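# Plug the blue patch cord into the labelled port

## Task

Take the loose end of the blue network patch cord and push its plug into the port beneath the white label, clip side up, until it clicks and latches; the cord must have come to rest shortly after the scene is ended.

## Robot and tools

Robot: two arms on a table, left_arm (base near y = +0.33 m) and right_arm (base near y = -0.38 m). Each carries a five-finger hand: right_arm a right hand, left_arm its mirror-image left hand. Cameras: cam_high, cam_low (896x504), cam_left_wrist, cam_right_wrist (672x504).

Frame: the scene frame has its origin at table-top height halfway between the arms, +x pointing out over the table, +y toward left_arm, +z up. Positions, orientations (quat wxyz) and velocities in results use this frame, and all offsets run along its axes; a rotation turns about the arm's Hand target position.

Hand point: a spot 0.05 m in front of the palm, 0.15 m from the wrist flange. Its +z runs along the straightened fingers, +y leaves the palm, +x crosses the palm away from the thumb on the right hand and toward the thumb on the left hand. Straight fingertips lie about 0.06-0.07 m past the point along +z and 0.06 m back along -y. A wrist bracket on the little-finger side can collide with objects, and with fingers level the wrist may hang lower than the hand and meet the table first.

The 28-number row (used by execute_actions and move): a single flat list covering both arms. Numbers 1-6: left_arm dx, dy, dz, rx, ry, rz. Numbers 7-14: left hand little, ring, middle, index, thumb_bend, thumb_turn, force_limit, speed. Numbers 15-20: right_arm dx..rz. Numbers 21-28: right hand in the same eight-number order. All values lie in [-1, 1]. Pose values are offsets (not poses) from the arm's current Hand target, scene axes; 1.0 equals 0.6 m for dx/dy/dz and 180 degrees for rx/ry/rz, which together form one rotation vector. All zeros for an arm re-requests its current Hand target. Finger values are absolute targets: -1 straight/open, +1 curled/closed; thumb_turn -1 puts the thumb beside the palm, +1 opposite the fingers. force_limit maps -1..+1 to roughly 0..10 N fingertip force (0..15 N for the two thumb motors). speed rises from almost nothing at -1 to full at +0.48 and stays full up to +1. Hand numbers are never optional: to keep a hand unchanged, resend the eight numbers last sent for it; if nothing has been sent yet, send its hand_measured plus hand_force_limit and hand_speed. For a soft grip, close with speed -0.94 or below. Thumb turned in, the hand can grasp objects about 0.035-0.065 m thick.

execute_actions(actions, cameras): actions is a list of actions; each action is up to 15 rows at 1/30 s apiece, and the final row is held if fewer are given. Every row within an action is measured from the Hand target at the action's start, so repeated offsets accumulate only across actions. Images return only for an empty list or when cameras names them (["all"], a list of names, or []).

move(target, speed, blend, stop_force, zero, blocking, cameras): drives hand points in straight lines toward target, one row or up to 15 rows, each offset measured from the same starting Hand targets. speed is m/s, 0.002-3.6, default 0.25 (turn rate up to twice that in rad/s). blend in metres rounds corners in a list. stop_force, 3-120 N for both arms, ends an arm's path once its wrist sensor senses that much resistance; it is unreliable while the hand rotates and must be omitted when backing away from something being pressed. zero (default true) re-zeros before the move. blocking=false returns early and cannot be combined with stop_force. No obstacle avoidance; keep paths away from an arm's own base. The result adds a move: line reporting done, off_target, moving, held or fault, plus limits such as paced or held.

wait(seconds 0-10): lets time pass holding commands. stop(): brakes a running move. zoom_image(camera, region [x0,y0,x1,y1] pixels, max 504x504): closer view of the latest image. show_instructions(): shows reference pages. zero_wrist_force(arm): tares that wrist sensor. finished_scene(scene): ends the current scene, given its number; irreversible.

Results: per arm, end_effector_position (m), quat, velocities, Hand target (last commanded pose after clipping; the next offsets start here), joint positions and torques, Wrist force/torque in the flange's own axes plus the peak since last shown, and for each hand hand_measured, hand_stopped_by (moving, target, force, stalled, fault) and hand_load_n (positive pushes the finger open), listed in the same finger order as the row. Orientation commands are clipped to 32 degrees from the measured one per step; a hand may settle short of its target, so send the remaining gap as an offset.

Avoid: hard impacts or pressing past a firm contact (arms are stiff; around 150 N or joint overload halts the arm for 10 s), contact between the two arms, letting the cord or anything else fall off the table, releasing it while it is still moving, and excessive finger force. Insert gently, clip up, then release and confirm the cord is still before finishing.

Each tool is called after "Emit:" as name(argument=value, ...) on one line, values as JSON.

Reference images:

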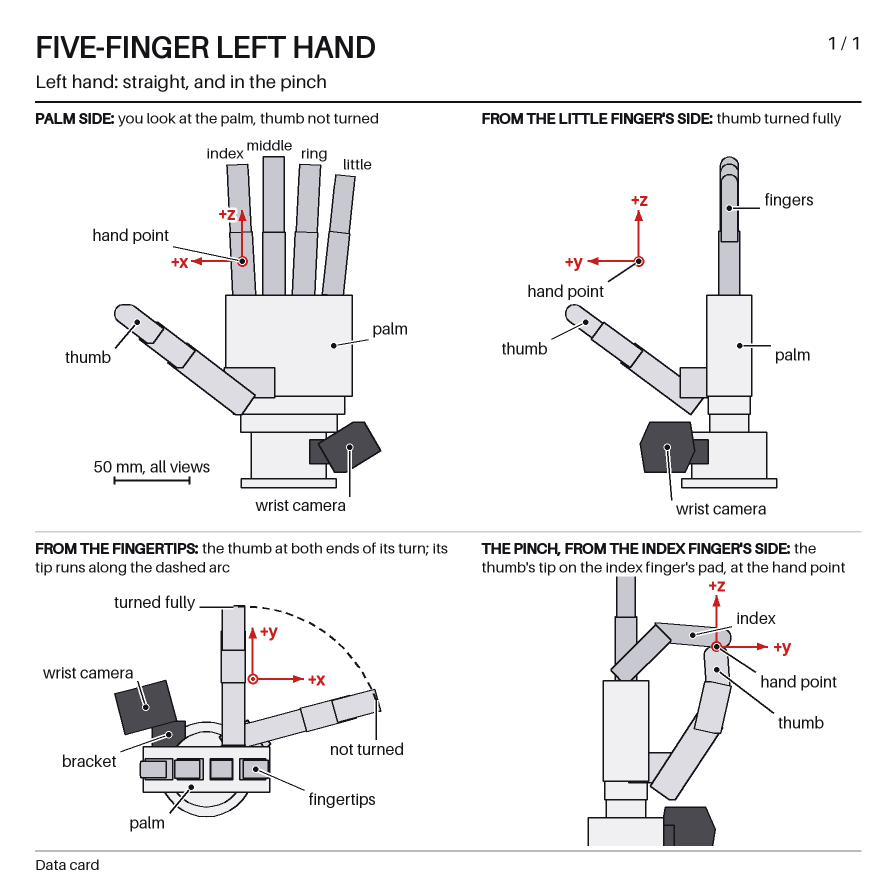

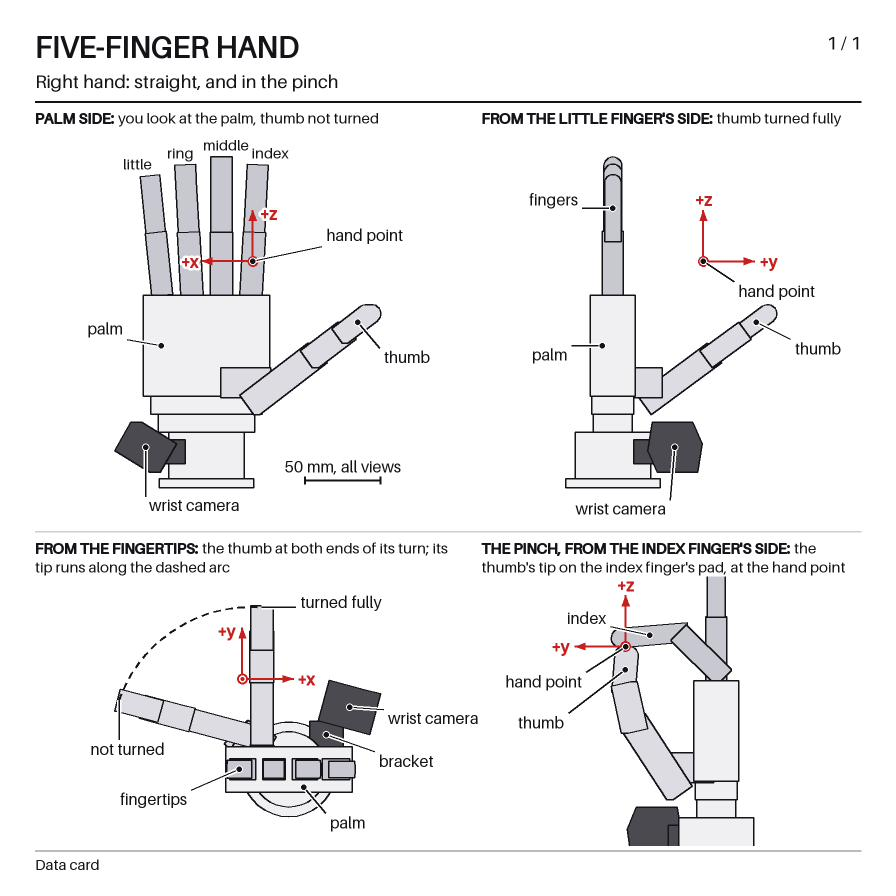

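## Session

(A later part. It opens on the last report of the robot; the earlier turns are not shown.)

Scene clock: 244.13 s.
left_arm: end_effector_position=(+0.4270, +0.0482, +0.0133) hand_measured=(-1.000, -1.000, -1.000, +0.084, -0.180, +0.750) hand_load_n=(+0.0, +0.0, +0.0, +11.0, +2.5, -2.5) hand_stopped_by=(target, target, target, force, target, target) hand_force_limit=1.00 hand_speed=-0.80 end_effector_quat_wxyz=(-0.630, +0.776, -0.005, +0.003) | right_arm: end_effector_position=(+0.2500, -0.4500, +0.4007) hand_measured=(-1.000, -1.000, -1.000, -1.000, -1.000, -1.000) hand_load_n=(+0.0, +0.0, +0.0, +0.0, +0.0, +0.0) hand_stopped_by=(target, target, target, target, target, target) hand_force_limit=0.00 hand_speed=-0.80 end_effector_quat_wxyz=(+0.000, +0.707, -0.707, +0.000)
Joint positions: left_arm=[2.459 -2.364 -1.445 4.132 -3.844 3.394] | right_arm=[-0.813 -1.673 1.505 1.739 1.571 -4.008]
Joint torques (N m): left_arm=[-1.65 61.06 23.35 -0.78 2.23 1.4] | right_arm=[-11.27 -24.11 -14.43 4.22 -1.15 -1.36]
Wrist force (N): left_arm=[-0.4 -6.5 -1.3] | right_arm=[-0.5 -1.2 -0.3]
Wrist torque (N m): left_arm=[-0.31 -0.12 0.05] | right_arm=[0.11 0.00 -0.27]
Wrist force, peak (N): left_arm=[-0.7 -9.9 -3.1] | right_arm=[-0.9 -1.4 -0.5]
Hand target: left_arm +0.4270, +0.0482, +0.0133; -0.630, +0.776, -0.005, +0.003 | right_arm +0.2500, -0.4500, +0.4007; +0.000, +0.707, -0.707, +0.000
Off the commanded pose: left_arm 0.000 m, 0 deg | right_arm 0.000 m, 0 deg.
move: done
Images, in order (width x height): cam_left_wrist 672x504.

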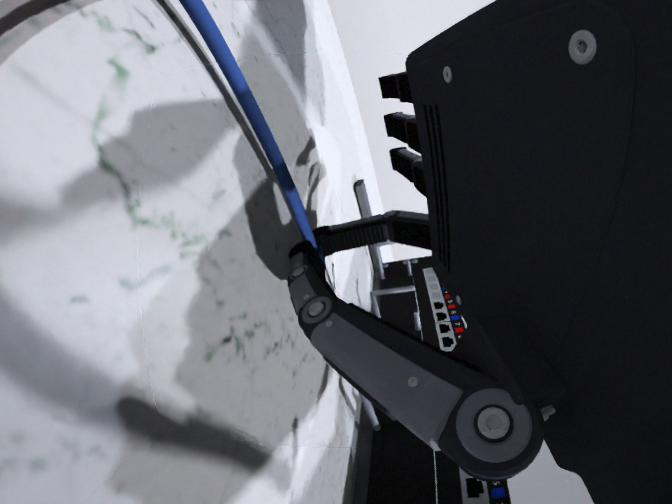

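Emit:
move(target=[0,0.0,0.0,0,0,0,-1,-1,0.5,0.65,-0.18,0.75,0.2,-0.5,0,0,0,0,0,0,-1,-1,-1,-1,-1,-1,0,-0.8], cameras=["cam_left_wrist"])

Emit:
zoom_image(camera="cam_left_wrist", region=[278, 200, 358, 300])

Scene clock: 245.47 s.
left_arm: end_effector_position=(+0.4270, +0.0482, +0.0134) hand_measured=(-1.000, -1.000, -0.042, +0.084, -0.182, +0.750) hand_load_n=(+0.0, +0.0, +8.5, +10.5, +4.0, -2.0) hand_stopped_by=(target, target, force, force, target, target) hand_force_limit=0.20 hand_speed=-0.50 end_effector_quat_wxyz=(-0.630, +0.776, -0.005, +0.003) | right_arm: end_effector_position=(+0.2500, -0.4500, +0.4007) hand_measured=(-1.000, -1.000, -1.000, -1.000, -1.000, -1.000) hand_load_n=(+0.0, +0.0, +0.0, +0.0, +0.0, +0.5) hand_stopped_by=(target, target, target, target, target, target) hand_force_limit=0.00 hand_speed=-0.80 end_effector_quat_wxyz=(+0.000, +0.707, -0.707, +0.000)
Joint positions: left_arm=[2.459 -2.363 -1.445 4.132 -3.844 3.394] | right_arm=[-0.813 -1.673 1.505 1.739 1.571 -4.008]
Joint torques (N m): left_arm=[0.36 51.76 20.17 2.96 1.31 1.28] | right_arm=[-10.9 -24.8 -13.56 4.04 -1.1 -1.4]
Wrist force (N): left_arm=[-2.0 -17.7 0.5] | right_arm=[-0.5 -1.1 -0.5]
Wrist torque (N m): left_arm=[0.02 -0.15 0.34] | right_arm=[0.14 0.01 -0.27]
Wrist force, peak (N): left_arm=[-1.8 -19.1 2.3] | right_arm=[-0.7 -1.2 -0.7]
Hand target: left_arm +0.4270, +0.0482, +0.0133; -0.630, +0.776, -0.005, +0.003 | right_arm +0.2500, -0.4500, +0.4007; +0.000, +0.707, -0.707, +0.000
Off the commanded pose: left_arm 0.000 m, 0 deg | right_arm 0.000 m, 0 deg.
move: done
Images, in order (width x height): cam_left_wrist 672x504.

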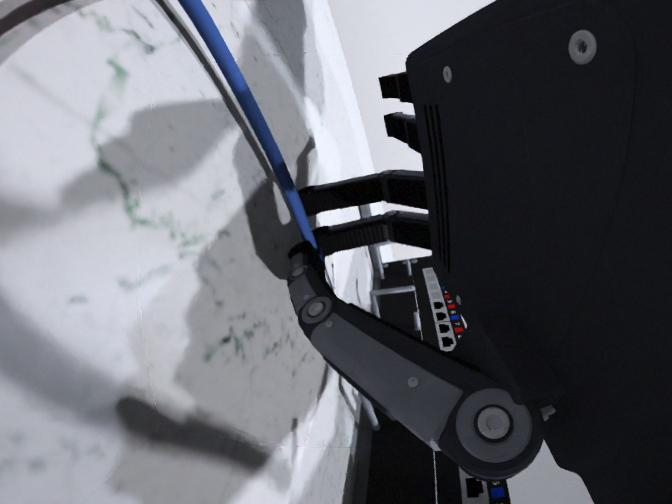

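Scaled by 5.040 from the camera's 672x504 image, which has a finer 960x720 frame.

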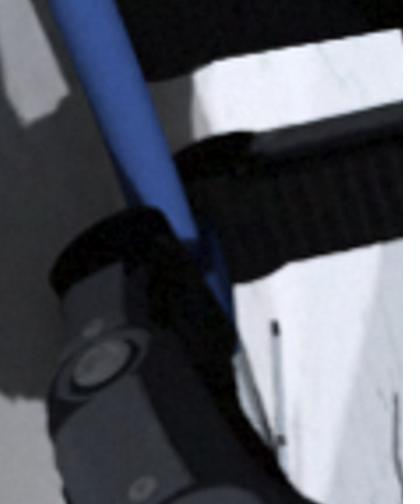

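Emit:
move(target=[0,0.0,0.0,0,0,0,-1,-1,-1,0.65,-0.18,0.75,0.2,-0.5,0,0,0,0,0,0,-1,-1,-1,-1,-1,-1,0,-0.8], cameras=[])

Emit:
move(target=[[0,0.0,0.13,0,0,0,-1,-1,-1,0.65,-0.18,0.75,0.2,-0.5,0,0,0,0,0,0,-1,-1,-1,-1,-1,-1,0,-0.8],[0.1,0.0,0.13,0,0,0,-1,-1,-1,0.65,-0.18,0.75,0.2,-0.5,0,0,0,0,0,0,-1,-1,-1,-1,-1,-1,0,-0.8]], speed=[0.06,0.08], blend=[0.015,0], cameras=["cam_left_wrist"])

Emit:
zoom_image(camera="cam_left_wrist", region=[318, 250, 354, 306])

Scene clock: 246.60 s.
left_arm: end_effector_position=(+0.4270, +0.0482, +0.0133) hand_measured=(-1.000, -1.000, -1.000, +0.084, -0.182, +0.750) hand_load_n=(+0.0, +0.0, +0.0, +11.5, +3.0, -1.5) hand_stopped_by=(target, target, target, force, target, target) hand_force_limit=0.20 hand_speed=-0.50 end_effector_quat_wxyz=(-0.630, +0.776, -0.005, +0.003) | right_arm: end_effector_position=(+0.2500, -0.4500, +0.4007) hand_measured=(-1.000, -1.000, -1.000, -1.000, -1.000, -1.000) hand_load_n=(+0.0, +0.0, +0.0, +0.0, +0.0, +0.0) hand_stopped_by=(target, target, target, target, target, target) hand_force_limit=0.00 hand_speed=-0.80 end_effector_quat_wxyz=(+0.000, +0.707, -0.707, +0.000)
Joint positions: left_arm=[2.459 -2.364 -1.445 4.132 -3.844 3.394] | right_arm=[-0.813 -1.673 1.505 1.739 1.571 -4.008]
Joint torques (N m): left_arm=[-1.33 38.27 16.48 -0.63 -1.69 1.68] | right_arm=[-11.19 -24.54 -14.6 4.08 -1.03 -1.21]
Wrist force (N): left_arm=[0.2 -4.7 -0.5] | right_arm=[-0.4 -0.9 -0.4]
Wrist torque (N m): left_arm=[-0.19 -0.05 -0.02] | right_arm=[0.17 -0.01 -0.25]
Wrist force, peak (N): left_arm=[-2.3 -18.4 0.1] | right_arm=[-0.3 -1.4 -0.5]
Hand target: left_arm +0.4270, +0.0482, +0.0133; -0.630, +0.776, -0.005, +0.003 | right_arm +0.2500, -0.4500, +0.4007; +0.000, +0.707, -0.707, +0.000
Off the commanded pose: left_arm 0.000 m, 0 deg | right_arm 0.000 m, 0 deg.
move: done
No camera images: "cameras" was empty.

Scene clock: 249.23 s.
left_arm: end_effector_position=(+0.4868, +0.0482, +0.0913) hand_measured=(-1.000, -1.000, -1.000, +0.084, -0.182, +0.750) hand_load_n=(+0.0, +0.0, +0.0, +10.0, +5.5, -1.5) hand_stopped_by=(target, target, target, force, target, target) hand_force_limit=0.20 hand_speed=-0.50 end_effector_quat_wxyz=(-0.630, +0.776, -0.005, +0.003) | right_arm: end_effector_position=(+0.2500, -0.4500, +0.4007) hand_measured=(-1.000, -1.000, -1.000, -1.000, -1.000, -1.000) hand_load_n=(+0.0, +0.0, +0.0, +0.0, +0.0, +0.0) hand_stopped_by=(target, target, target, target, target, target) hand_force_limit=0.00 hand_speed=-0.80 end_effector_quat_wxyz=(+0.000, +0.707, -0.707, +0.000)
Joint positions: left_arm=[2.515 -2.342 -1.253 3.942 -3.792 3.423] | right_arm=[-0.813 -1.673 1.505 1.739 1.571 -4.008]
Joint torques (N m): left_arm=[7.42 41.53 26.09 -1.37 2.69 2.28] | right_arm=[-10.3 -25.63 -14.43 4.15 -1.33 -1.13]
Wrist force (N): left_arm=[0.3 -0.8 0.2] | right_arm=[-0.4 -1.0 -0.5]
Wrist torque (N m): left_arm=[-0.20 -0.04 -0.21] | right_arm=[0.16 -0.01 -0.25]
Wrist force, peak (N): left_arm=[0.3 -5.2 -0.6] | right_arm=[-0.6 -1.2 -0.7]
Hand target: left_arm +0.4870, +0.0482, +0.0913; -0.630, +0.776, -0.005, +0.003 | right_arm +0.2500, -0.4500, +0.4007; +0.000, +0.707, -0.707, +0.000
Off the commanded pose: left_arm 0.000 m, 0 deg | right_arm 0.000 m, 0 deg.
move: done
Images, in order (width x height): cam_left_wrist 672x504.

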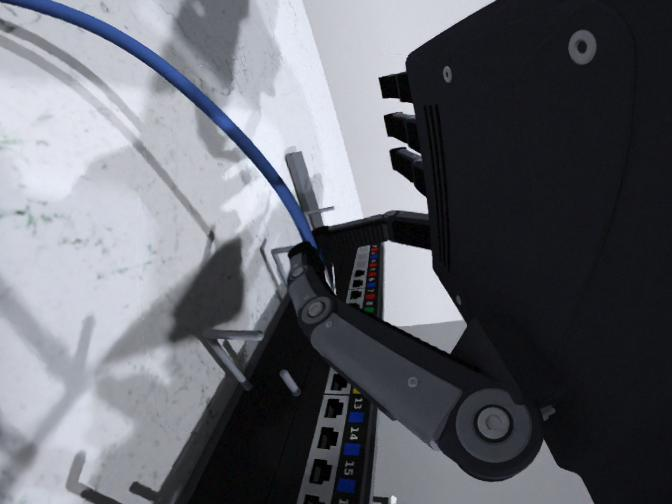

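Scaled by 9.000 from the camera's 672x504 image, which has a finer 960x720 frame.

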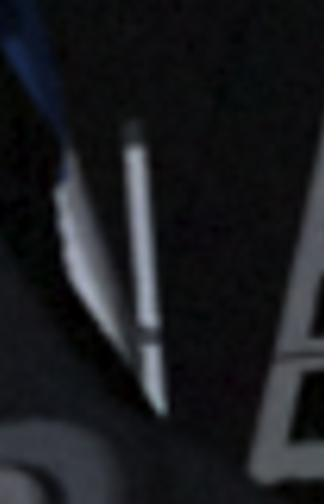

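Emit:
move(target=[0.055,-0.0073,-0.0005,0,0,0,-1,-1,-1,0.65,-0.18,0.75,0.2,-0.5,0,0,0,0,0,0,-1,-1,-1,-1,-1,-1,0,-0.8], speed=0.05, stop_force=4, cameras=["cam_left_wrist"])

Emit:
zoom_image(camera="cam_left_wrist", region=[322, 254, 358, 310])

Scene clock: 251.37 s.
left_arm: end_effector_position=(+0.5200, +0.0438, +0.0910) hand_measured=(-1.000, -1.000, -1.000, +0.084, -0.182, +0.750) hand_load_n=(+0.0, +0.0, -0.5, +10.0, +5.5, -1.5) hand_stopped_by=(target, target, target, force, target, target) hand_force_limit=0.20 hand_speed=-0.50 end_effector_quat_wxyz=(-0.630, +0.776, -0.005, +0.003) | right_arm: end_effector_position=(+0.2500, -0.4500, +0.4007) hand_measured=(-1.000, -1.000, -1.000, -1.000, -1.000, -1.000) hand_load_n=(+0.0, +0.0, +0.0, +0.0, +0.0, +0.0) hand_stopped_by=(target, target, target, target, target, target) hand_force_limit=0.00 hand_speed=-0.80 end_effector_quat_wxyz=(+0.000, +0.707, -0.707, +0.000)
Joint positions: left_arm=[2.537 -2.401 -1.145 3.903 -3.771 3.436] | right_arm=[-0.813 -1.673 1.505 1.739 1.571 -4.008]
Joint torques (N m): left_arm=[6.38 44.5 27.83 -1.42 2.66 1.63] | right_arm=[-10.16 -25.16 -14.96 4.02 -1.1 -1.18]
Wrist force (N): left_arm=[0.2 -0.9 -0.2] | right_arm=[-0.7 -1.2 -0.4]
Wrist torque (N m): left_arm=[-0.19 -0.03 -0.21] | right_arm=[0.12 0.02 -0.28]
Wrist force, peak (N): left_arm=[0.3 -1.1 0.0] | right_arm=[-0.9 -1.2 -0.6]
Hand target: left_arm +0.5200, +0.0438, +0.0910; -0.630, +0.776, -0.005, +0.003 | right_arm +0.2500, -0.4500, +0.4007; +0.000, +0.707, -0.707, +0.000
Off the commanded pose: left_arm 0.000 m, 0 deg | right_arm 0.000 m, 0 deg.
move: done
Images, in order (width x height): cam_left_wrist 672x504.

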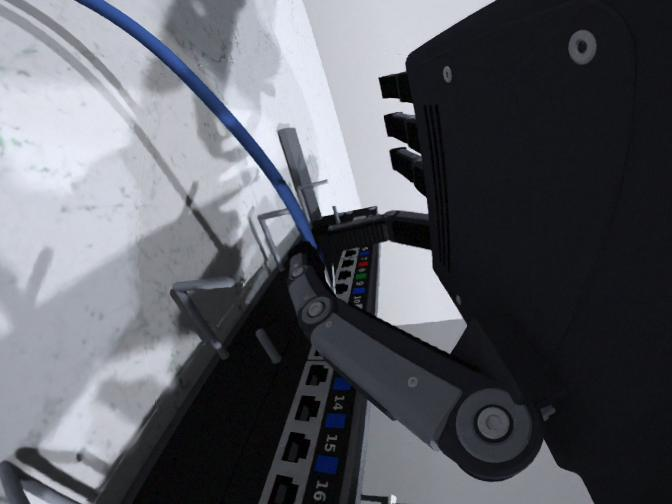

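Scaled by 9.000 from the camera's 672x504 image, which has a finer 960x720 frame.

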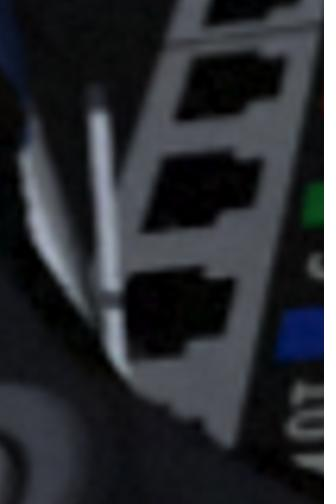

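Emit:
move(target=[0.0167,0.0,0,0,0,0,-1,-1,-1,0.65,-0.18,0.75,0.2,-0.5,0,0,0,0,0,0,-1,-1,-1,-1,-1,-1,0,-0.8], speed=0.015, stop_force=3, cameras=["cam_left_wrist"])

Emit:
zoom_image(camera="cam_left_wrist", region=[322, 254, 358, 310])

Scene clock: 257.50 s.
left_arm: end_effector_position=(+0.5300, +0.0438, +0.0910) hand_measured=(-1.000, -1.000, -1.000, +0.084, -0.182, +0.750) hand_load_n=(+0.0, +0.0, +0.0, +10.0, +5.5, -1.5) hand_stopped_by=(target, target, target, force, target, target) hand_force_limit=0.20 hand_speed=-0.50 end_effector_quat_wxyz=(-0.630, +0.776, -0.005, +0.003) | right_arm: end_effector_position=(+0.2500, -0.4500, +0.4007) hand_measured=(-1.000, -1.000, -1.000, -1.000, -1.000, -1.000) hand_load_n=(+0.0, +0.0, +0.0, +0.0, -0.5, +0.0) hand_stopped_by=(target, target, target, target, target, target) hand_force_limit=0.00 hand_speed=-0.80 end_effector_quat_wxyz=(+0.000, +0.707, -0.707, +0.000)
Joint positions: left_arm=[2.545 -2.418 -1.114 3.893 -3.764 3.441] | right_arm=[-0.813 -1.673 1.505 1.739 1.571 -4.008]
Joint torques (N m): left_arm=[7.11 47.6 27.7 -1.63 2.78 2.25] | right_arm=[-11.16 -25.15 -14.87 4.14 -1.12 -1.23]
Wrist force (N): left_arm=[0.2 -0.8 -0.2] | right_arm=[-0.3 -0.9 -0.3]
Wrist torque (N m): left_arm=[-0.17 -0.02 -0.21] | right_arm=[0.17 -0.03 -0.25]
Wrist force, peak (N): left_arm=[0.5 -1.2 0.0] | right_arm=[-0.7 -1.4 -0.6]
Hand target: left_arm +0.5300, +0.0438, +0.0910; -0.630, +0.776, -0.005, +0.003 | right_arm +0.2500, -0.4500, +0.4007; +0.000, +0.707, -0.707, +0.000
Off the commanded pose: left_arm 0.000 m, 0 deg | right_arm 0.000 m, 0 deg.
move: done
Images, in order (width x height): cam_left_wrist 672x504.

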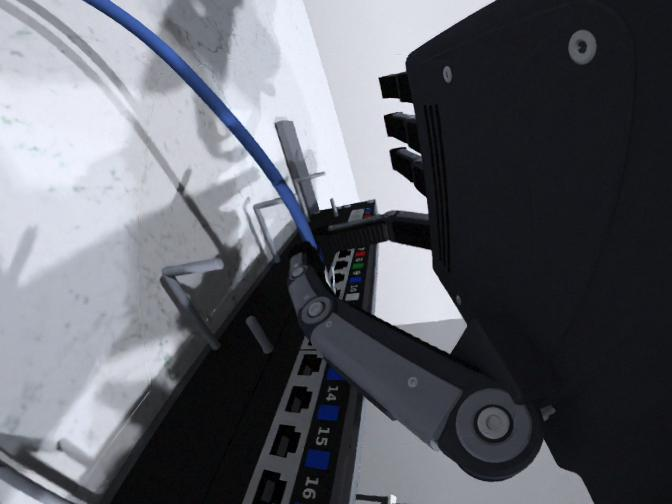

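Scaled by 9.000 from the camera's 672x504 image, which has a finer 960x720 frame.

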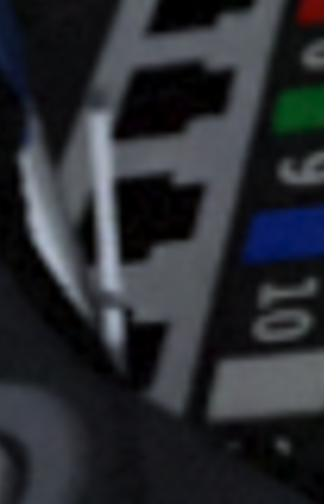

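Emit:
move(target=[0.01,0.0067,-0.0042,0,0,0,-1,-1,-1,0.65,-0.18,0.75,0.2,-0.5,0,0,0,0,0,0,-1,-1,-1,-1,-1,-1,0,-0.8], speed=0.012, stop_force=3, cameras=["cam_left_wrist"])

Emit:
zoom_image(camera="cam_left_wrist", region=[322, 254, 358, 310])

Scene clock: 259.43 s.
left_arm: end_effector_position=(+0.5360, +0.0478, +0.0885) hand_measured=(-1.000, -1.000, -1.000, +0.084, -0.182, +0.750) hand_load_n=(+0.0, +0.0, +0.0, +10.0, +5.5, -1.5) hand_stopped_by=(target, target, target, force, target, target) hand_force_limit=0.20 hand_speed=-0.50 end_effector_quat_wxyz=(-0.630, +0.776, -0.005, +0.003) | right_arm: end_effector_position=(+0.2500, -0.4500, +0.4007) hand_measured=(-1.000, -1.000, -1.000, -1.000, -1.000, -1.000) hand_load_n=(+0.0, +0.0, +0.0, +0.0, +0.0, +0.0) hand_stopped_by=(target, target, target, target, target, target) hand_force_limit=0.00 hand_speed=-0.80 end_effector_quat_wxyz=(+0.000, +0.707, -0.707, +0.000)
Joint positions: left_arm=[2.555 -2.423 -1.112 3.9 -3.755 3.447] | right_arm=[-0.813 -1.673 1.505 1.739 1.571 -4.008]
Joint torques (N m): left_arm=[7.28 47.29 28.12 1.13 2.62 2.3] | right_arm=[-10.84 -24.6 -14.86 4.17 -1.16 -1.35]
Wrist force (N): left_arm=[0.3 -1.1 -0.1] | right_arm=[-0.5 -1.0 -0.1]
Wrist torque (N m): left_arm=[-0.22 -0.02 -0.20] | right_arm=[0.13 0.01 -0.27]
Wrist force, peak (N): left_arm=[0.3 -1.1 -0.2] | right_arm=[-0.3 -1.5 -0.4]
Hand target: left_arm +0.5360, +0.0478, +0.0885; -0.630, +0.776, -0.005, +0.003 | right_arm +0.2500, -0.4500, +0.4007; +0.000, +0.707, -0.707, +0.000
Off the commanded pose: left_arm 0.000 m, 0 deg | right_arm 0.000 m, 0 deg.
move: done
Images, in order (width x height): cam_left_wrist 672x504.

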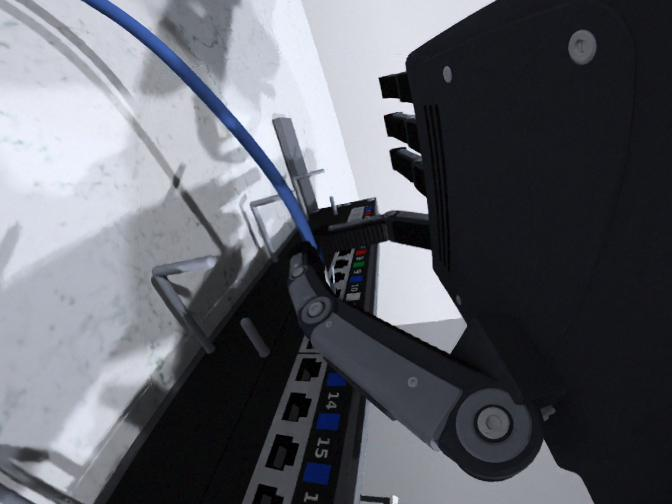

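Scaled by 9.000 from the camera's 672x504 image, which has a finer 960x720 frame.

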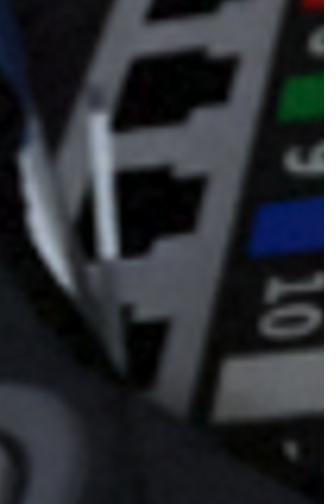

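Emit:
move(target=[0.01,0.0028,-0.0002,0,0,0,-1,-1,-1,0.65,-0.18,0.75,0.2,-0.5,0,0,0,0,0,0,-1,-1,-1,-1,-1,-1,0,-0.8], speed=0.007, stop_force=3, cameras=["cam_left_wrist"])

Emit:
zoom_image(camera="cam_left_wrist", region=[322, 254, 358, 310])

Scene clock: 261.80 s.
left_arm: end_effector_position=(+0.5400, +0.0489, +0.0884) hand_measured=(-1.000, -1.000, -1.000, +0.084, -0.182, +0.750) hand_load_n=(+0.0, +0.0, +0.0, +10.0, +4.5, -3.5) hand_stopped_by=(target, target, target, force, target, target) hand_force_limit=0.20 hand_speed=-0.50 end_effector_quat_wxyz=(-0.630, +0.776, -0.005, +0.003) | right_arm: end_effector_position=(+0.2500, -0.4500, +0.4007) hand_measured=(-1.000, -1.000, -1.000, -1.000, -1.000, -1.000) hand_load_n=(+0.0, +0.0, +0.0, +0.0, +0.0, +0.0) hand_stopped_by=(target, target, target, target, target, target) hand_force_limit=0.00 hand_speed=-0.80 end_effector_quat_wxyz=(+0.000, +0.707, -0.707, +0.000)
Joint positions: left_arm=[2.559 -2.428 -1.103 3.899 -3.751 3.45] | right_arm=[-0.813 -1.673 1.505 1.739 1.571 -4.008]
Joint torques (N m): left_arm=[-8.82 68.88 10.21 2.35 -0.91 -2.51] | right_arm=[-11.37 -24.59 -15.03 4.28 -0.93 -1.1]
Wrist force (N): left_arm=[-2.6 -0.8 0.6] | right_arm=[-0.2 -0.9 -0.6]
Wrist torque (N m): left_arm=[-0.18 -0.02 -0.16] | right_arm=[0.18 -0.04 -0.25]
Wrist force, peak (N): left_arm=[-4.5 -1.3 1.0] | right_arm=[-0.6 -1.3 -0.7]
Hand target: left_arm +0.5400, +0.0489, +0.0884; -0.630, +0.776, -0.005, +0.003 (not the last commanded pose) | right_arm +0.2500, -0.4500, +0.4007; +0.000, +0.707, -0.707, +0.000
Off the commanded pose: left_arm 0.002 m, 0 deg | right_arm 0.000 m, 0 deg.
move: contact (left_arm)
Images, in order (width x height): cam_left_wrist 672x504.

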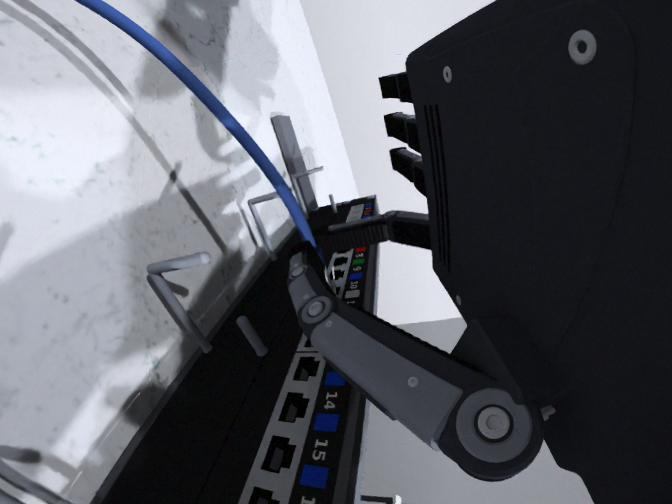

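Scaled by 9.000 from the camera's 672x504 image, which has a finer 960x720 frame.

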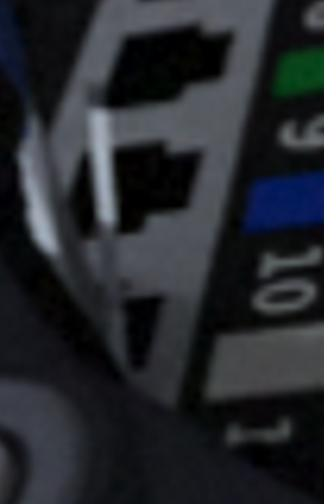

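Emit:
move(target=[[-0.003,0.0,0,0,0,0,-1,-1,-1,0.65,-0.18,0.75,0.2,-0.5,0,0,0,0,0,0,-1,-1,-1,-1,-1,-1,0,-0.8],[-0.003,0.0018,-0.0005,0,0,0,-1,-1,-1,0.65,-0.18,0.75,0.2,-0.5,0,0,0,0,0,0,-1,-1,-1,-1,-1,-1,0,-0.8]], speed=0.012, cameras=[])

Emit:
move(target=[0.008,0.0,0,0,0,0,-1,-1,-1,0.65,-0.18,0.75,0.2,-0.5,0,0,0,0,0,0,-1,-1,-1,-1,-1,-1,0,-0.8], speed=0.005, stop_force=3, cameras=["cam_left_wrist"])

Emit:
zoom_image(camera="cam_left_wrist", region=[322, 254, 358, 310])

Scene clock: 263.00 s.
left_arm: end_effector_position=(+0.5382, +0.0499, +0.0881) hand_measured=(-1.000, -1.000, -1.000, +0.084, -0.182, +0.750) hand_load_n=(+0.0, +0.0, +0.0, +10.0, +5.0, -1.5) hand_stopped_by=(target, target, target, force, target, target) hand_force_limit=0.20 hand_speed=-0.50 end_effector_quat_wxyz=(-0.630, +0.776, -0.005, +0.003) | right_arm: end_effector_position=(+0.2500, -0.4500, +0.4007) hand_measured=(-1.000, -1.000, -1.000, -1.000, -1.000, -1.000) hand_load_n=(+0.0, +0.0, +0.0, +0.0, +0.0, +0.0) hand_stopped_by=(target, target, target, target, target, target) hand_force_limit=0.00 hand_speed=-0.80 end_effector_quat_wxyz=(+0.000, +0.707, -0.707, +0.000)
Joint positions: left_arm=[2.559 -2.423 -1.113 3.904 -3.751 3.449] | right_arm=[-0.813 -1.673 1.505 1.739 1.571 -4.008]
Joint torques (N m): left_arm=[6.34 69.33 10.28 1.43 2.44 1.87] | right_arm=[-10.86 -24.6 -15.23 4.02 -1.15 -1.31]
Wrist force (N): left_arm=[0.3 -0.9 0.1] | right_arm=[-0.8 -0.9 -0.6]
Wrist torque (N m): left_arm=[-0.21 -0.02 -0.01] | right_arm=[0.17 0.05 -0.28]
Wrist force, peak (N): left_arm=[-2.8 -1.1 0.3] | right_arm=[-0.3 -1.3 -1.0]
Hand target: left_arm +0.5382, +0.0500, +0.0881; -0.630, +0.776, -0.005, +0.003 | right_arm +0.2500, -0.4500, +0.4007; +0.000, +0.707, -0.707, +0.000
Off the commanded pose: left_arm 0.000 m, 0 deg | right_arm 0.000 m, 0 deg.
move: done
No camera images: "cameras" was empty.

Scene clock: 264.63 s.
left_arm: end_effector_position=(+0.5401, +0.0500, +0.0881) hand_measured=(-1.000, -1.000, -1.000, +0.084, -0.182, +0.750) hand_load_n=(+0.0, +0.0, +0.0, +10.0, +4.0, -3.5) hand_stopped_by=(target, target, target, force, target, target) hand_force_limit=0.20 hand_speed=-0.50 end_effector_quat_wxyz=(-0.630, +0.776, -0.005, +0.002) | right_arm: end_effector_position=(+0.2500, -0.4500, +0.4007) hand_measured=(-1.000, -1.000, -1.000, -1.000, -1.000, -1.000) hand_load_n=(+0.0, +0.0, +0.0, +0.0, -0.5, +0.0) hand_stopped_by=(target, target, target, target, target, target) hand_force_limit=0.00 hand_speed=-0.80 end_effector_quat_wxyz=(+0.000, +0.707, -0.707, +0.000)
Joint positions: left_arm=[2.56 -2.426 -1.107 3.902 -3.75 3.451] | right_arm=[-0.813 -1.673 1.505 1.739 1.571 -4.008]
Joint torques (N m): left_arm=[-8.44 68.83 10.14 2.49 -0.61 -2.38] | right_arm=[-11.27 -24.62 -14.77 4.21 -1.05 -1.21]
Wrist force (N): left_arm=[-3.0 -1.1 0.7] | right_arm=[-0.6 -0.9 -0.5]
Wrist torque (N m): left_arm=[-0.17 -0.02 -0.18] | right_arm=[0.17 0.02 -0.26]
Wrist force, peak (N): left_arm=[-4.4 -1.5 1.1] | right_arm=[-0.5 -1.4 -0.4]
Hand target: left_arm +0.5401, +0.0500, +0.0881; -0.630, +0.776, -0.005, +0.003 (not the last commanded pose) | right_arm +0.2500, -0.4500, +0.4007; +0.000, +0.707, -0.707, +0.000
Off the commanded pose: left_arm 0.003 m, 0 deg | right_arm 0.000 m, 0 deg.
move: contact (left_arm)
Images, in order (width x height): cam_left_wrist 672x504.

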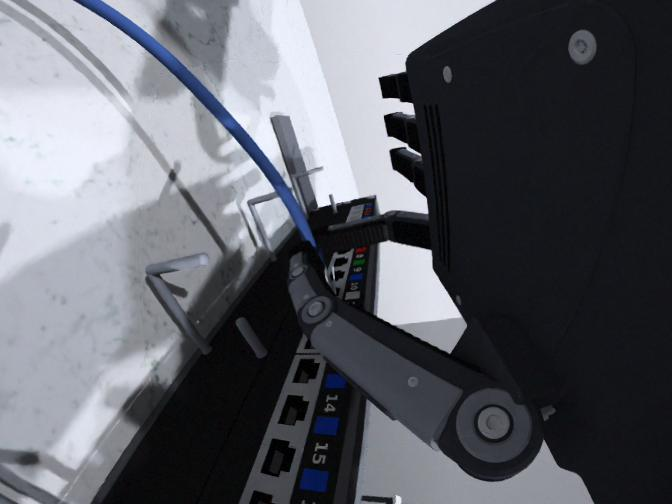

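Scaled by 9.000 from the camera's 672x504 image, which has a finer 960x720 frame.

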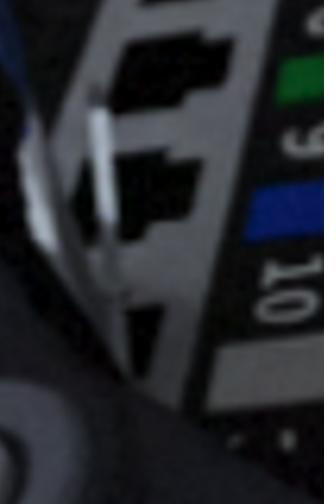

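Emit:
move(target=[0.0005,0.0025,0,0,0,0,-1,-1,-1,0.65,-0.18,0.75,0.2,-0.5,0,0,0,0,0,0,-1,-1,-1,-1,-1,-1,0,-0.8], speed=0.004, stop_force=6, cameras=["cam_left_wrist"])

Emit:
zoom_image(camera="cam_left_wrist", region=[322, 254, 358, 310])

Scene clock: 266.07 s.
left_arm: end_effector_position=(+0.5404, +0.0515, +0.0881) hand_measured=(-1.000, -1.000, -1.000, +0.084, -0.182, +0.750) hand_load_n=(+0.0, +0.0, +0.0, +9.0, +4.5, -5.5) hand_stopped_by=(target, target, target, force, target, target) hand_force_limit=0.20 hand_speed=-0.50 end_effector_quat_wxyz=(-0.630, +0.776, -0.005, +0.003) | right_arm: end_effector_position=(+0.2500, -0.4500, +0.4007) hand_measured=(-1.000, -1.000, -1.000, -1.000, -1.000, -1.000) hand_load_n=(+0.0, +0.0, +0.0, +0.0, +0.0, +0.0) hand_stopped_by=(target, target, target, target, target, target) hand_force_limit=0.00 hand_speed=-0.80 end_effector_quat_wxyz=(+0.000, +0.707, -0.707, +0.000)
Joint positions: left_arm=[2.562 -2.424 -1.111 3.905 -3.748 3.452] | right_arm=[-0.813 -1.673 1.505 1.739 1.571 -4.008]
Joint torques (N m): left_arm=[8.79 67.91 9.62 1.8 3.22 2.07] | right_arm=[-11.08 -24.5 -15.55 4.18 -1.06 -1.3]
Wrist force (N): left_arm=[-1.9 -0.4 -0.4] | right_arm=[-0.3 -1.2 -0.4]
Wrist torque (N m): left_arm=[-0.19 -0.01 -0.17] | right_arm=[0.13 -0.03 -0.25]
Wrist force, peak (N): left_arm=[-3.0 -1.6 0.7] | right_arm=[-0.6 -1.4 -0.4]
Hand target: left_arm +0.5404, +0.0515, +0.0881; -0.630, +0.776, -0.005, +0.003 | right_arm +0.2500, -0.4500, +0.4007; +0.000, +0.707, -0.707, +0.000
Off the commanded pose: left_arm 0.000 m, 0 deg | right_arm 0.000 m, 0 deg.
move: done
Images, in order (width x height): cam_left_wrist 672x504.

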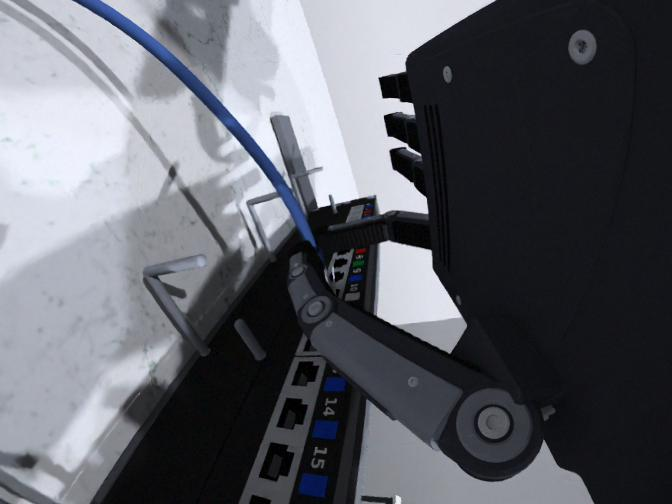

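Scaled by 9.000 from the camera's 672x504 image, which has a finer 960x720 frame.

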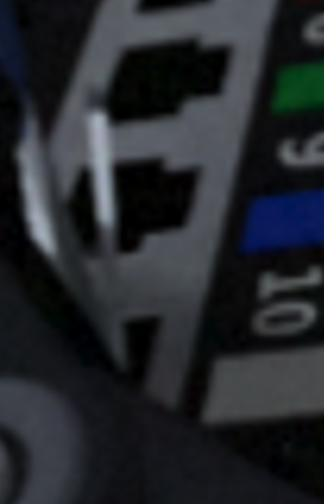

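Emit:
move(target=[0.0003,0.0,0.002,0,0,0,-1,-1,-1,0.65,-0.18,0.75,0.2,-0.5,0,0,0,0,0,0,-1,-1,-1,-1,-1,-1,0,-0.8], speed=0.003, stop_force=6, cameras=["cam_left_wrist"])

Emit:
zoom_image(camera="cam_left_wrist", region=[322, 254, 358, 310])

Scene clock: 267.80 s.
left_arm: end_effector_position=(+0.5406, +0.0515, +0.0893) hand_measured=(-1.000, -1.000, -1.000, +0.084, -0.182, +0.750) hand_load_n=(+0.0, +0.0, +0.0, +9.0, +4.5, -6.0) hand_stopped_by=(target, target, target, force, target, target) hand_force_limit=0.20 hand_speed=-0.50 end_effector_quat_wxyz=(-0.630, +0.776, -0.005, +0.003) | right_arm: end_effector_position=(+0.2500, -0.4500, +0.4007) hand_measured=(-1.000, -1.000, -1.000, -1.000, -1.000, -1.000) hand_load_n=(+0.0, +0.0, +0.0, +0.0, +0.0, +0.0) hand_stopped_by=(target, target, target, target, target, target) hand_force_limit=0.00 hand_speed=-0.80 end_effector_quat_wxyz=(+0.000, +0.707, -0.707, +0.000)
Joint positions: left_arm=[2.562 -2.423 -1.11 3.902 -3.748 3.452] | right_arm=[-0.813 -1.673 1.505 1.739 1.571 -4.008]
Joint torques (N m): left_arm=[9.09 67.3 29.58 -0.68 3.79 1.89] | right_arm=[-10.69 -25.61 -15.06 4.22 -1.08 -1.19]
Wrist force (N): left_arm=[-3.8 0.2 0.2] | right_arm=[-0.3 -1.2 -0.4]
Wrist torque (N m): left_arm=[-0.15 -0.01 -0.18] | right_arm=[0.13 -0.02 -0.26]
Wrist force, peak (N): left_arm=[-4.1 -0.6 0.4] | right_arm=[-0.7 -1.5 -0.4]
Hand target: left_arm +0.5406, +0.0515, +0.0893; -0.630, +0.776, -0.005, +0.003 | right_arm +0.2500, -0.4500, +0.4007; +0.000, +0.707, -0.707, +0.000
Off the commanded pose: left_arm 0.000 m, 0 deg | right_arm 0.000 m, 0 deg.
move: done
Images, in order (width x height): cam_left_wrist 672x504.

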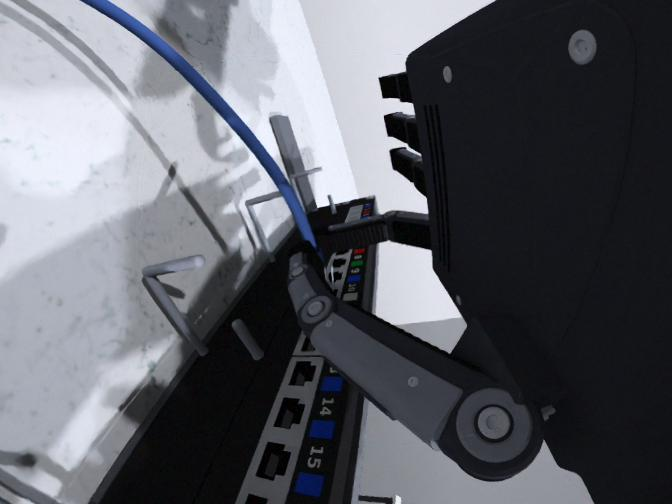

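Scaled by 9.000 from the camera's 672x504 image, which has a finer 960x720 frame.

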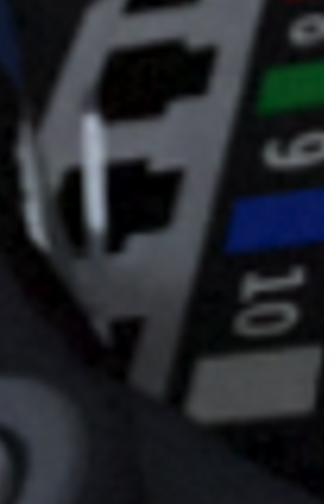

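Emit:
move(target=[[-0.0042,0.0,0,0,0,0,-1,-1,-1,0.65,-0.18,0.75,0.2,-0.5,0,0,0,0,0,0,-1,-1,-1,-1,-1,-1,0,-0.8],[-0.0042,-0.0007,-0.0028,0,0,0,-1,-1,-1,0.65,-0.18,0.75,0.2,-0.5,0,0,0,0,0,0,-1,-1,-1,-1,-1,-1,0,-0.8],[0.0067,-0.0007,-0.0028,0,0,0,-1,-1,-1,0.65,-0.18,0.75,0.2,-0.5,0,0,0,0,0,0,-1,-1,-1,-1,-1,-1,0,-0.8]], speed=0.006, stop_force=3, cameras=["cam_left_wrist"])

Emit:
zoom_image(camera="cam_left_wrist", region=[322, 254, 358, 310])

Scene clock: 269.90 s.
left_arm: end_effector_position=(+0.5403, +0.0516, +0.0894) hand_measured=(-1.000, -1.000, -1.000, +0.084, -0.182, +0.750) hand_load_n=(+0.0, +0.0, +0.0, +9.5, +5.0, -3.0) hand_stopped_by=(target, target, target, force, target, target) hand_force_limit=0.20 hand_speed=-0.50 end_effector_quat_wxyz=(-0.630, +0.776, -0.005, +0.003) | right_arm: end_effector_position=(+0.2500, -0.4500, +0.4007) hand_measured=(-1.000, -1.000, -1.000, -1.000, -1.000, -1.000) hand_load_n=(-0.5, +0.0, -0.5, +0.0, +0.0, +0.0) hand_stopped_by=(target, target, target, target, target, target) hand_force_limit=0.00 hand_speed=-0.80 end_effector_quat_wxyz=(+0.000, +0.707, -0.707, +0.000)
Joint positions: left_arm=[2.562 -2.422 -1.111 3.903 -3.748 3.452] | right_arm=[-0.813 -1.673 1.505 1.739 1.571 -4.008]
Joint torques (N m): left_arm=[8.67 46.11 27 -0.95 3.34 2.19] | right_arm=[-10.52 -24.08 -14.91 4.15 -0.91 -1.33]
Wrist force (N): left_arm=[-1.6 -0.5 0.5] | right_arm=[-0.4 -1.2 -0.4]
Wrist torque (N m): left_arm=[-0.20 -0.03 -0.14] | right_arm=[0.12 -0.01 -0.27]
Wrist force, peak (N): left_arm=[-4.2 -0.7 -0.1] | right_arm=[-0.7 -1.2 -0.5]
Hand target: left_arm +0.5403, +0.0516, +0.0894; -0.630, +0.776, -0.005, +0.003 (not the last commanded pose) | right_arm +0.2500, -0.4500, +0.4007; +0.000, +0.707, -0.707, +0.000
Off the commanded pose: left_arm 0.005 m, 0 deg | right_arm 0.000 m, 0 deg.
move: contact (left_arm); path passed 0 of 3 targets
Images, in order (width x height): cam_left_wrist 672x504.

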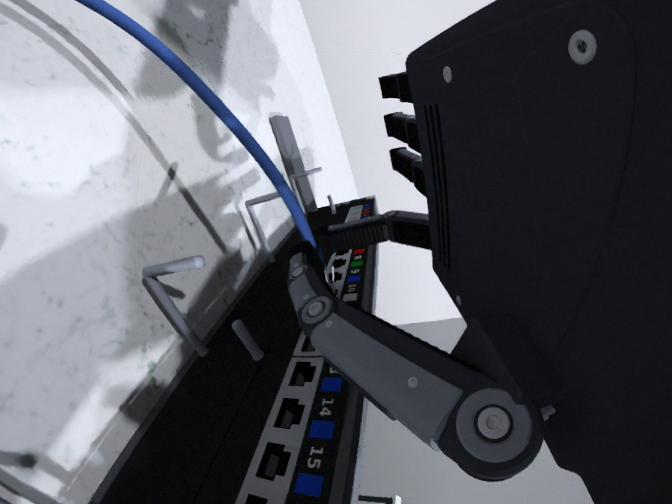

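Scaled by 9.000 from the camera's 672x504 image, which has a finer 960x720 frame.

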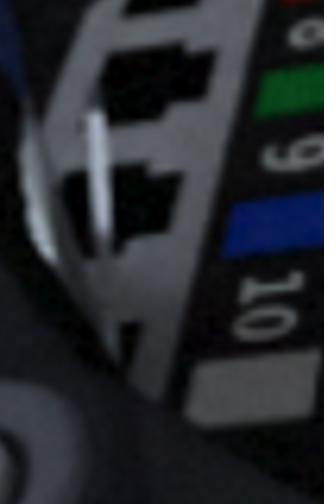

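Emit:
move(target=[[-0.0037,0.0,0,0,0,0,-1,-1,-1,0.65,-0.18,0.75,0.2,-0.5,0,0,0,0,0,0,-1,-1,-1,-1,-1,-1,0,-0.8],[-0.0037,-0.0008,-0.003,0,0,0,-1,-1,-1,0.65,-0.18,0.75,0.2,-0.5,0,0,0,0,0,0,-1,-1,-1,-1,-1,-1,0,-0.8]], speed=0.012, cameras=[])

Emit:
move(target=[0.008,0.0,0,0,0,0,-1,-1,-1,0.65,-0.18,0.75,0.2,-0.5,0,0,0,0,0,0,-1,-1,-1,-1,-1,-1,0,-0.8], speed=0.006, stop_force=3, cameras=["cam_left_wrist"])

Emit:
zoom_image(camera="cam_left_wrist", region=[322, 254, 358, 310])

Scene clock: 272.00 s.
left_arm: end_effector_position=(+0.5381, +0.0512, +0.0879) hand_measured=(-1.000, -1.000, -1.000, +0.084, -0.182, +0.750) hand_load_n=(+0.0, -0.5, +0.0, +9.5, +5.0, -1.5) hand_stopped_by=(target, target, target, force, target, target) hand_force_limit=0.20 hand_speed=-0.50 end_effector_quat_wxyz=(-0.630, +0.776, -0.005, +0.003) | right_arm: end_effector_position=(+0.2500, -0.4500, +0.4007) hand_measured=(-1.000, -1.000, -1.000, -1.000, -1.000, -1.000) hand_load_n=(+0.0, +0.0, +0.0, +0.0, +0.0, +0.0) hand_stopped_by=(target, target, target, target, target, target) hand_force_limit=0.00 hand_speed=-0.80 end_effector_quat_wxyz=(+0.000, +0.707, -0.707, +0.000)
Joint positions: left_arm=[2.56 -2.421 -1.118 3.907 -3.75 3.45] | right_arm=[-0.813 -1.673 1.505 1.739 1.571 -4.008]
Joint torques (N m): left_arm=[-10.96 47.34 9.15 1.5 -1.3 -2.18] | right_arm=[-10.65 -24.82 -14.78 4.24 -0.92 -1.46]
Wrist force (N): left_arm=[0.3 -1.0 -0.1] | right_arm=[-0.5 -0.8 -0.4]
Wrist torque (N m): left_arm=[-0.21 -0.03 0.00] | right_arm=[0.17 0.01 -0.26]
Wrist force, peak (N): left_arm=[-2.1 -1.0 0.1] | right_arm=[-0.4 -1.4 -0.7]
Hand target: left_arm +0.5380, +0.0511, +0.0876; -0.630, +0.776, -0.005, +0.003 | right_arm +0.2500, -0.4500, +0.4007; +0.000, +0.707, -0.707, +0.000
Off the commanded pose: left_arm 0.000 m, 0 deg | right_arm 0.000 m, 0 deg.
move: done
No camera images: "cameras" was empty.

Scene clock: 273.67 s.
left_arm: end_effector_position=(+0.5403, +0.0511, +0.0876) hand_measured=(-1.000, -1.000, -1.000, +0.084, -0.182, +0.750) hand_load_n=(+0.0, +0.0, +0.0, +9.5, +4.5, -3.5) hand_stopped_by=(target, target, target, force, target, target) hand_force_limit=0.20 hand_speed=-0.50 end_effector_quat_wxyz=(-0.630, +0.776, -0.005, +0.003) | right_arm: end_effector_position=(+0.2500, -0.4500, +0.4007) hand_measured=(-1.000, -1.000, -1.000, -1.000, -1.000, -1.000) hand_load_n=(+0.0, +0.0, +0.0, +0.0, +0.0, +0.0) hand_stopped_by=(target, target, target, target, target, target) hand_force_limit=0.00 hand_speed=-0.80 end_effector_quat_wxyz=(+0.000, +0.707, -0.707, +0.000)
Joint positions: left_arm=[2.562 -2.425 -1.111 3.905 -3.748 3.452] | right_arm=[-0.813 -1.673 1.505 1.739 1.571 -4.008]
Joint torques (N m): left_arm=[-10.15 68.1 9.81 2.27 -0.74 -2.55] | right_arm=[-10.64 -23.8 -13.91 4.25 -1.11 -1.27]
Wrist force (N): left_arm=[-2.5 -0.7 0.7] | right_arm=[-0.6 -1.0 -0.2]
Wrist torque (N m): left_arm=[-0.17 -0.03 -0.16] | right_arm=[0.14 0.01 -0.27]
Wrist force, peak (N): left_arm=[-4.3 -1.4 1.0] | right_arm=[-0.5 -1.3 -0.5]
Hand target: left_arm +0.5403, +0.0511, +0.0876; -0.630, +0.776, -0.005, +0.003 (not the last commanded pose) | right_arm +0.2500, -0.4500, +0.4007; +0.000, +0.707, -0.707, +0.000
Off the commanded pose: left_arm 0.003 m, 0 deg | right_arm 0.000 m, 0 deg.
move: contact (left_arm)
Images, in order (width x height): cam_left_wrist 672x504.

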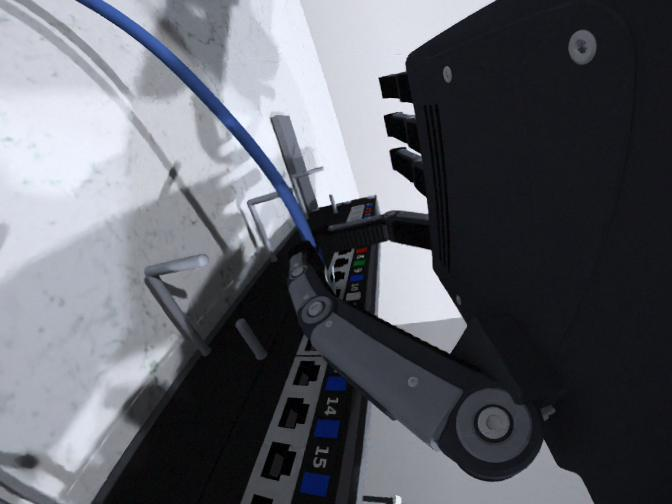

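Scaled by 9.000 from the camera's 672x504 image, which has a finer 960x720 frame.

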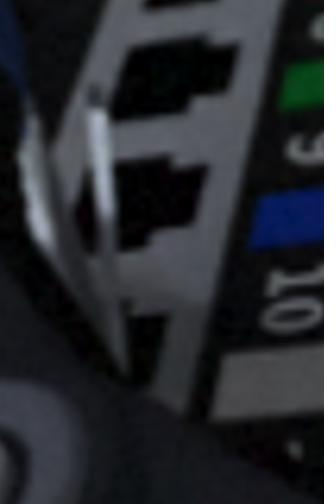

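Emit:
move(target=[[-0.0037,0.0,0,0,0,0,-1,-1,-1,0.65,-0.18,0.75,0.2,-0.5,0,0,0,0,0,0,-1,-1,-1,-1,-1,-1,0,-0.8],[-0.0037,0.002,0,0,0,0,-1,-1,-1,0.65,-0.18,0.75,0.2,-0.5,0,0,0,0,0,0,-1,-1,-1,-1,-1,-1,0,-0.8]], speed=0.012, cameras=[])

Emit:
move(target=[0.008,0.0,0,0,0,0,-1,-1,-1,0.65,-0.18,0.75,0.2,-0.5,0,0,0,0,0,0,-1,-1,-1,-1,-1,-1,0,-0.8], speed=0.006, stop_force=3, cameras=["cam_left_wrist"])

Emit:
zoom_image(camera="cam_left_wrist", region=[322, 254, 358, 310])

Scene clock: 275.83 s.
left_arm: end_effector_position=(+0.5381, +0.0522, +0.0876) hand_measured=(-1.000, -1.000, -1.000, +0.084, -0.182, +0.750) hand_load_n=(+0.0, +0.0, +0.0, +9.5, +5.0, -1.5) hand_stopped_by=(target, target, target, force, target, target) hand_force_limit=0.20 hand_speed=-0.50 end_effector_quat_wxyz=(-0.630, +0.776, -0.005, +0.003) | right_arm: end_effector_position=(+0.2500, -0.4500, +0.4007) hand_measured=(-1.000, -1.000, -1.000, -1.000, -1.000, -1.000) hand_load_n=(+0.0, +0.0, +0.0, +0.0, -0.5, +0.0) hand_stopped_by=(target, target, target, target, target, target) hand_force_limit=0.00 hand_speed=-0.80 end_effector_quat_wxyz=(+0.000, +0.707, -0.707, +0.000)
Joint positions: left_arm=[2.561 -2.419 -1.122 3.91 -3.749 3.451] | right_arm=[-0.813 -1.673 1.505 1.739 1.571 -4.008]
Joint torques (N m): left_arm=[8.23 69.13 9.11 1.4 2.52 2.6] | right_arm=[-10.76 -25.68 -15.67 4.19 -0.91 -1.26]
Wrist force (N): left_arm=[0.4 -0.9 0.0] | right_arm=[-0.4 -1.2 -0.4]
Wrist torque (N m): left_arm=[-0.19 -0.03 0.00] | right_arm=[0.12 0.00 -0.27]
Wrist force, peak (N): left_arm=[-2.9 -1.3 0.4] | right_arm=[-0.6 -1.3 -0.3]
Hand target: left_arm +0.5381, +0.0523, +0.0876; -0.630, +0.776, -0.005, +0.003 | right_arm +0.2500, -0.4500, +0.4007; +0.000, +0.707, -0.707, +0.000
Off the commanded pose: left_arm 0.000 m, 0 deg | right_arm 0.000 m, 0 deg.
move: done
No camera images: "cameras" was empty.

Scene clock: 277.50 s.
left_arm: end_effector_position=(+0.5404, +0.0523, +0.0876) hand_measured=(-1.000, -1.000, -1.000, +0.084, -0.182, +0.750) hand_load_n=(+0.0, +0.0, +0.0, +10.0, +4.0, -3.5) hand_stopped_by=(target, target, target, force, target, target) hand_force_limit=0.20 hand_speed=-0.50 end_effector_quat_wxyz=(-0.630, +0.776, -0.005, +0.002) | right_arm: end_effector_position=(+0.2500, -0.4500, +0.4007) hand_measured=(-1.000, -1.000, -1.000, -1.000, -1.000, -1.000) hand_load_n=(+0.0, +0.0, +0.0, +0.0, -0.5, +0.0) hand_stopped_by=(target, target, target, target, target, target) hand_force_limit=0.00 hand_speed=-0.80 end_effector_quat_wxyz=(+0.000, +0.707, -0.707, +0.000)
Joint positions: left_arm=[2.563 -2.423 -1.114 3.908 -3.747 3.453] | right_arm=[-0.813 -1.673 1.505 1.739 1.571 -4.008]
Joint torques (N m): left_arm=[-10.34 68.1 11.46 2.2 -0.93 -2.4] | right_arm=[-11.04 -25.25 -15.76 4.04 -1.02 -1.13]
Wrist force (N): left_arm=[-2.5 -0.8 0.7] | right_arm=[-0.5 -0.8 -0.5]
Wrist torque (N m): left_arm=[-0.17 -0.05 -0.16] | right_arm=[0.19 0.00 -0.25]
Wrist force, peak (N): left_arm=[-4.5 -1.5 1.1] | right_arm=[-0.7 -1.2 -0.4]
Hand target: left_arm +0.5404, +0.0523, +0.0876; -0.630, +0.776, -0.005, +0.002 (not the last commanded pose) | right_arm +0.2500, -0.4500, +0.4007; +0.000, +0.707, -0.707, +0.000
Off the commanded pose: left_arm 0.002 m, 0 deg | right_arm 0.000 m, 0 deg.
move: contact (left_arm)
Images, in order (width x height): cam_left_wrist 672x504.

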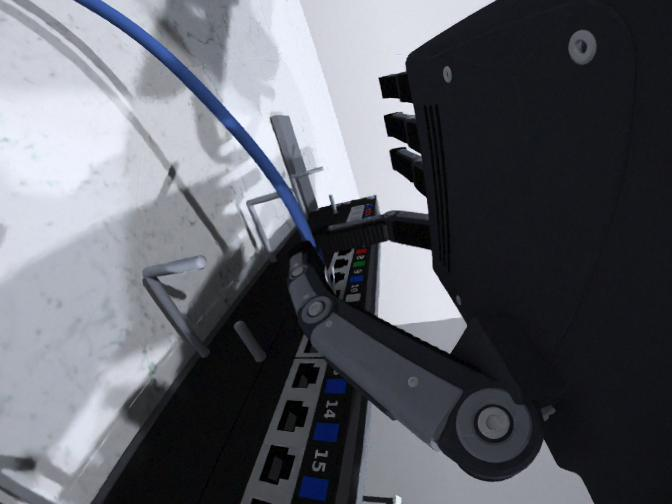

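Scaled by 9.000 from the camera's 672x504 image, which has a finer 960x720 frame.

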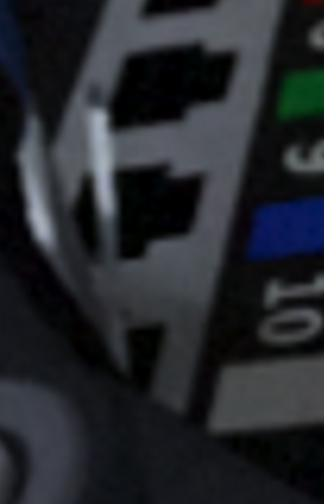

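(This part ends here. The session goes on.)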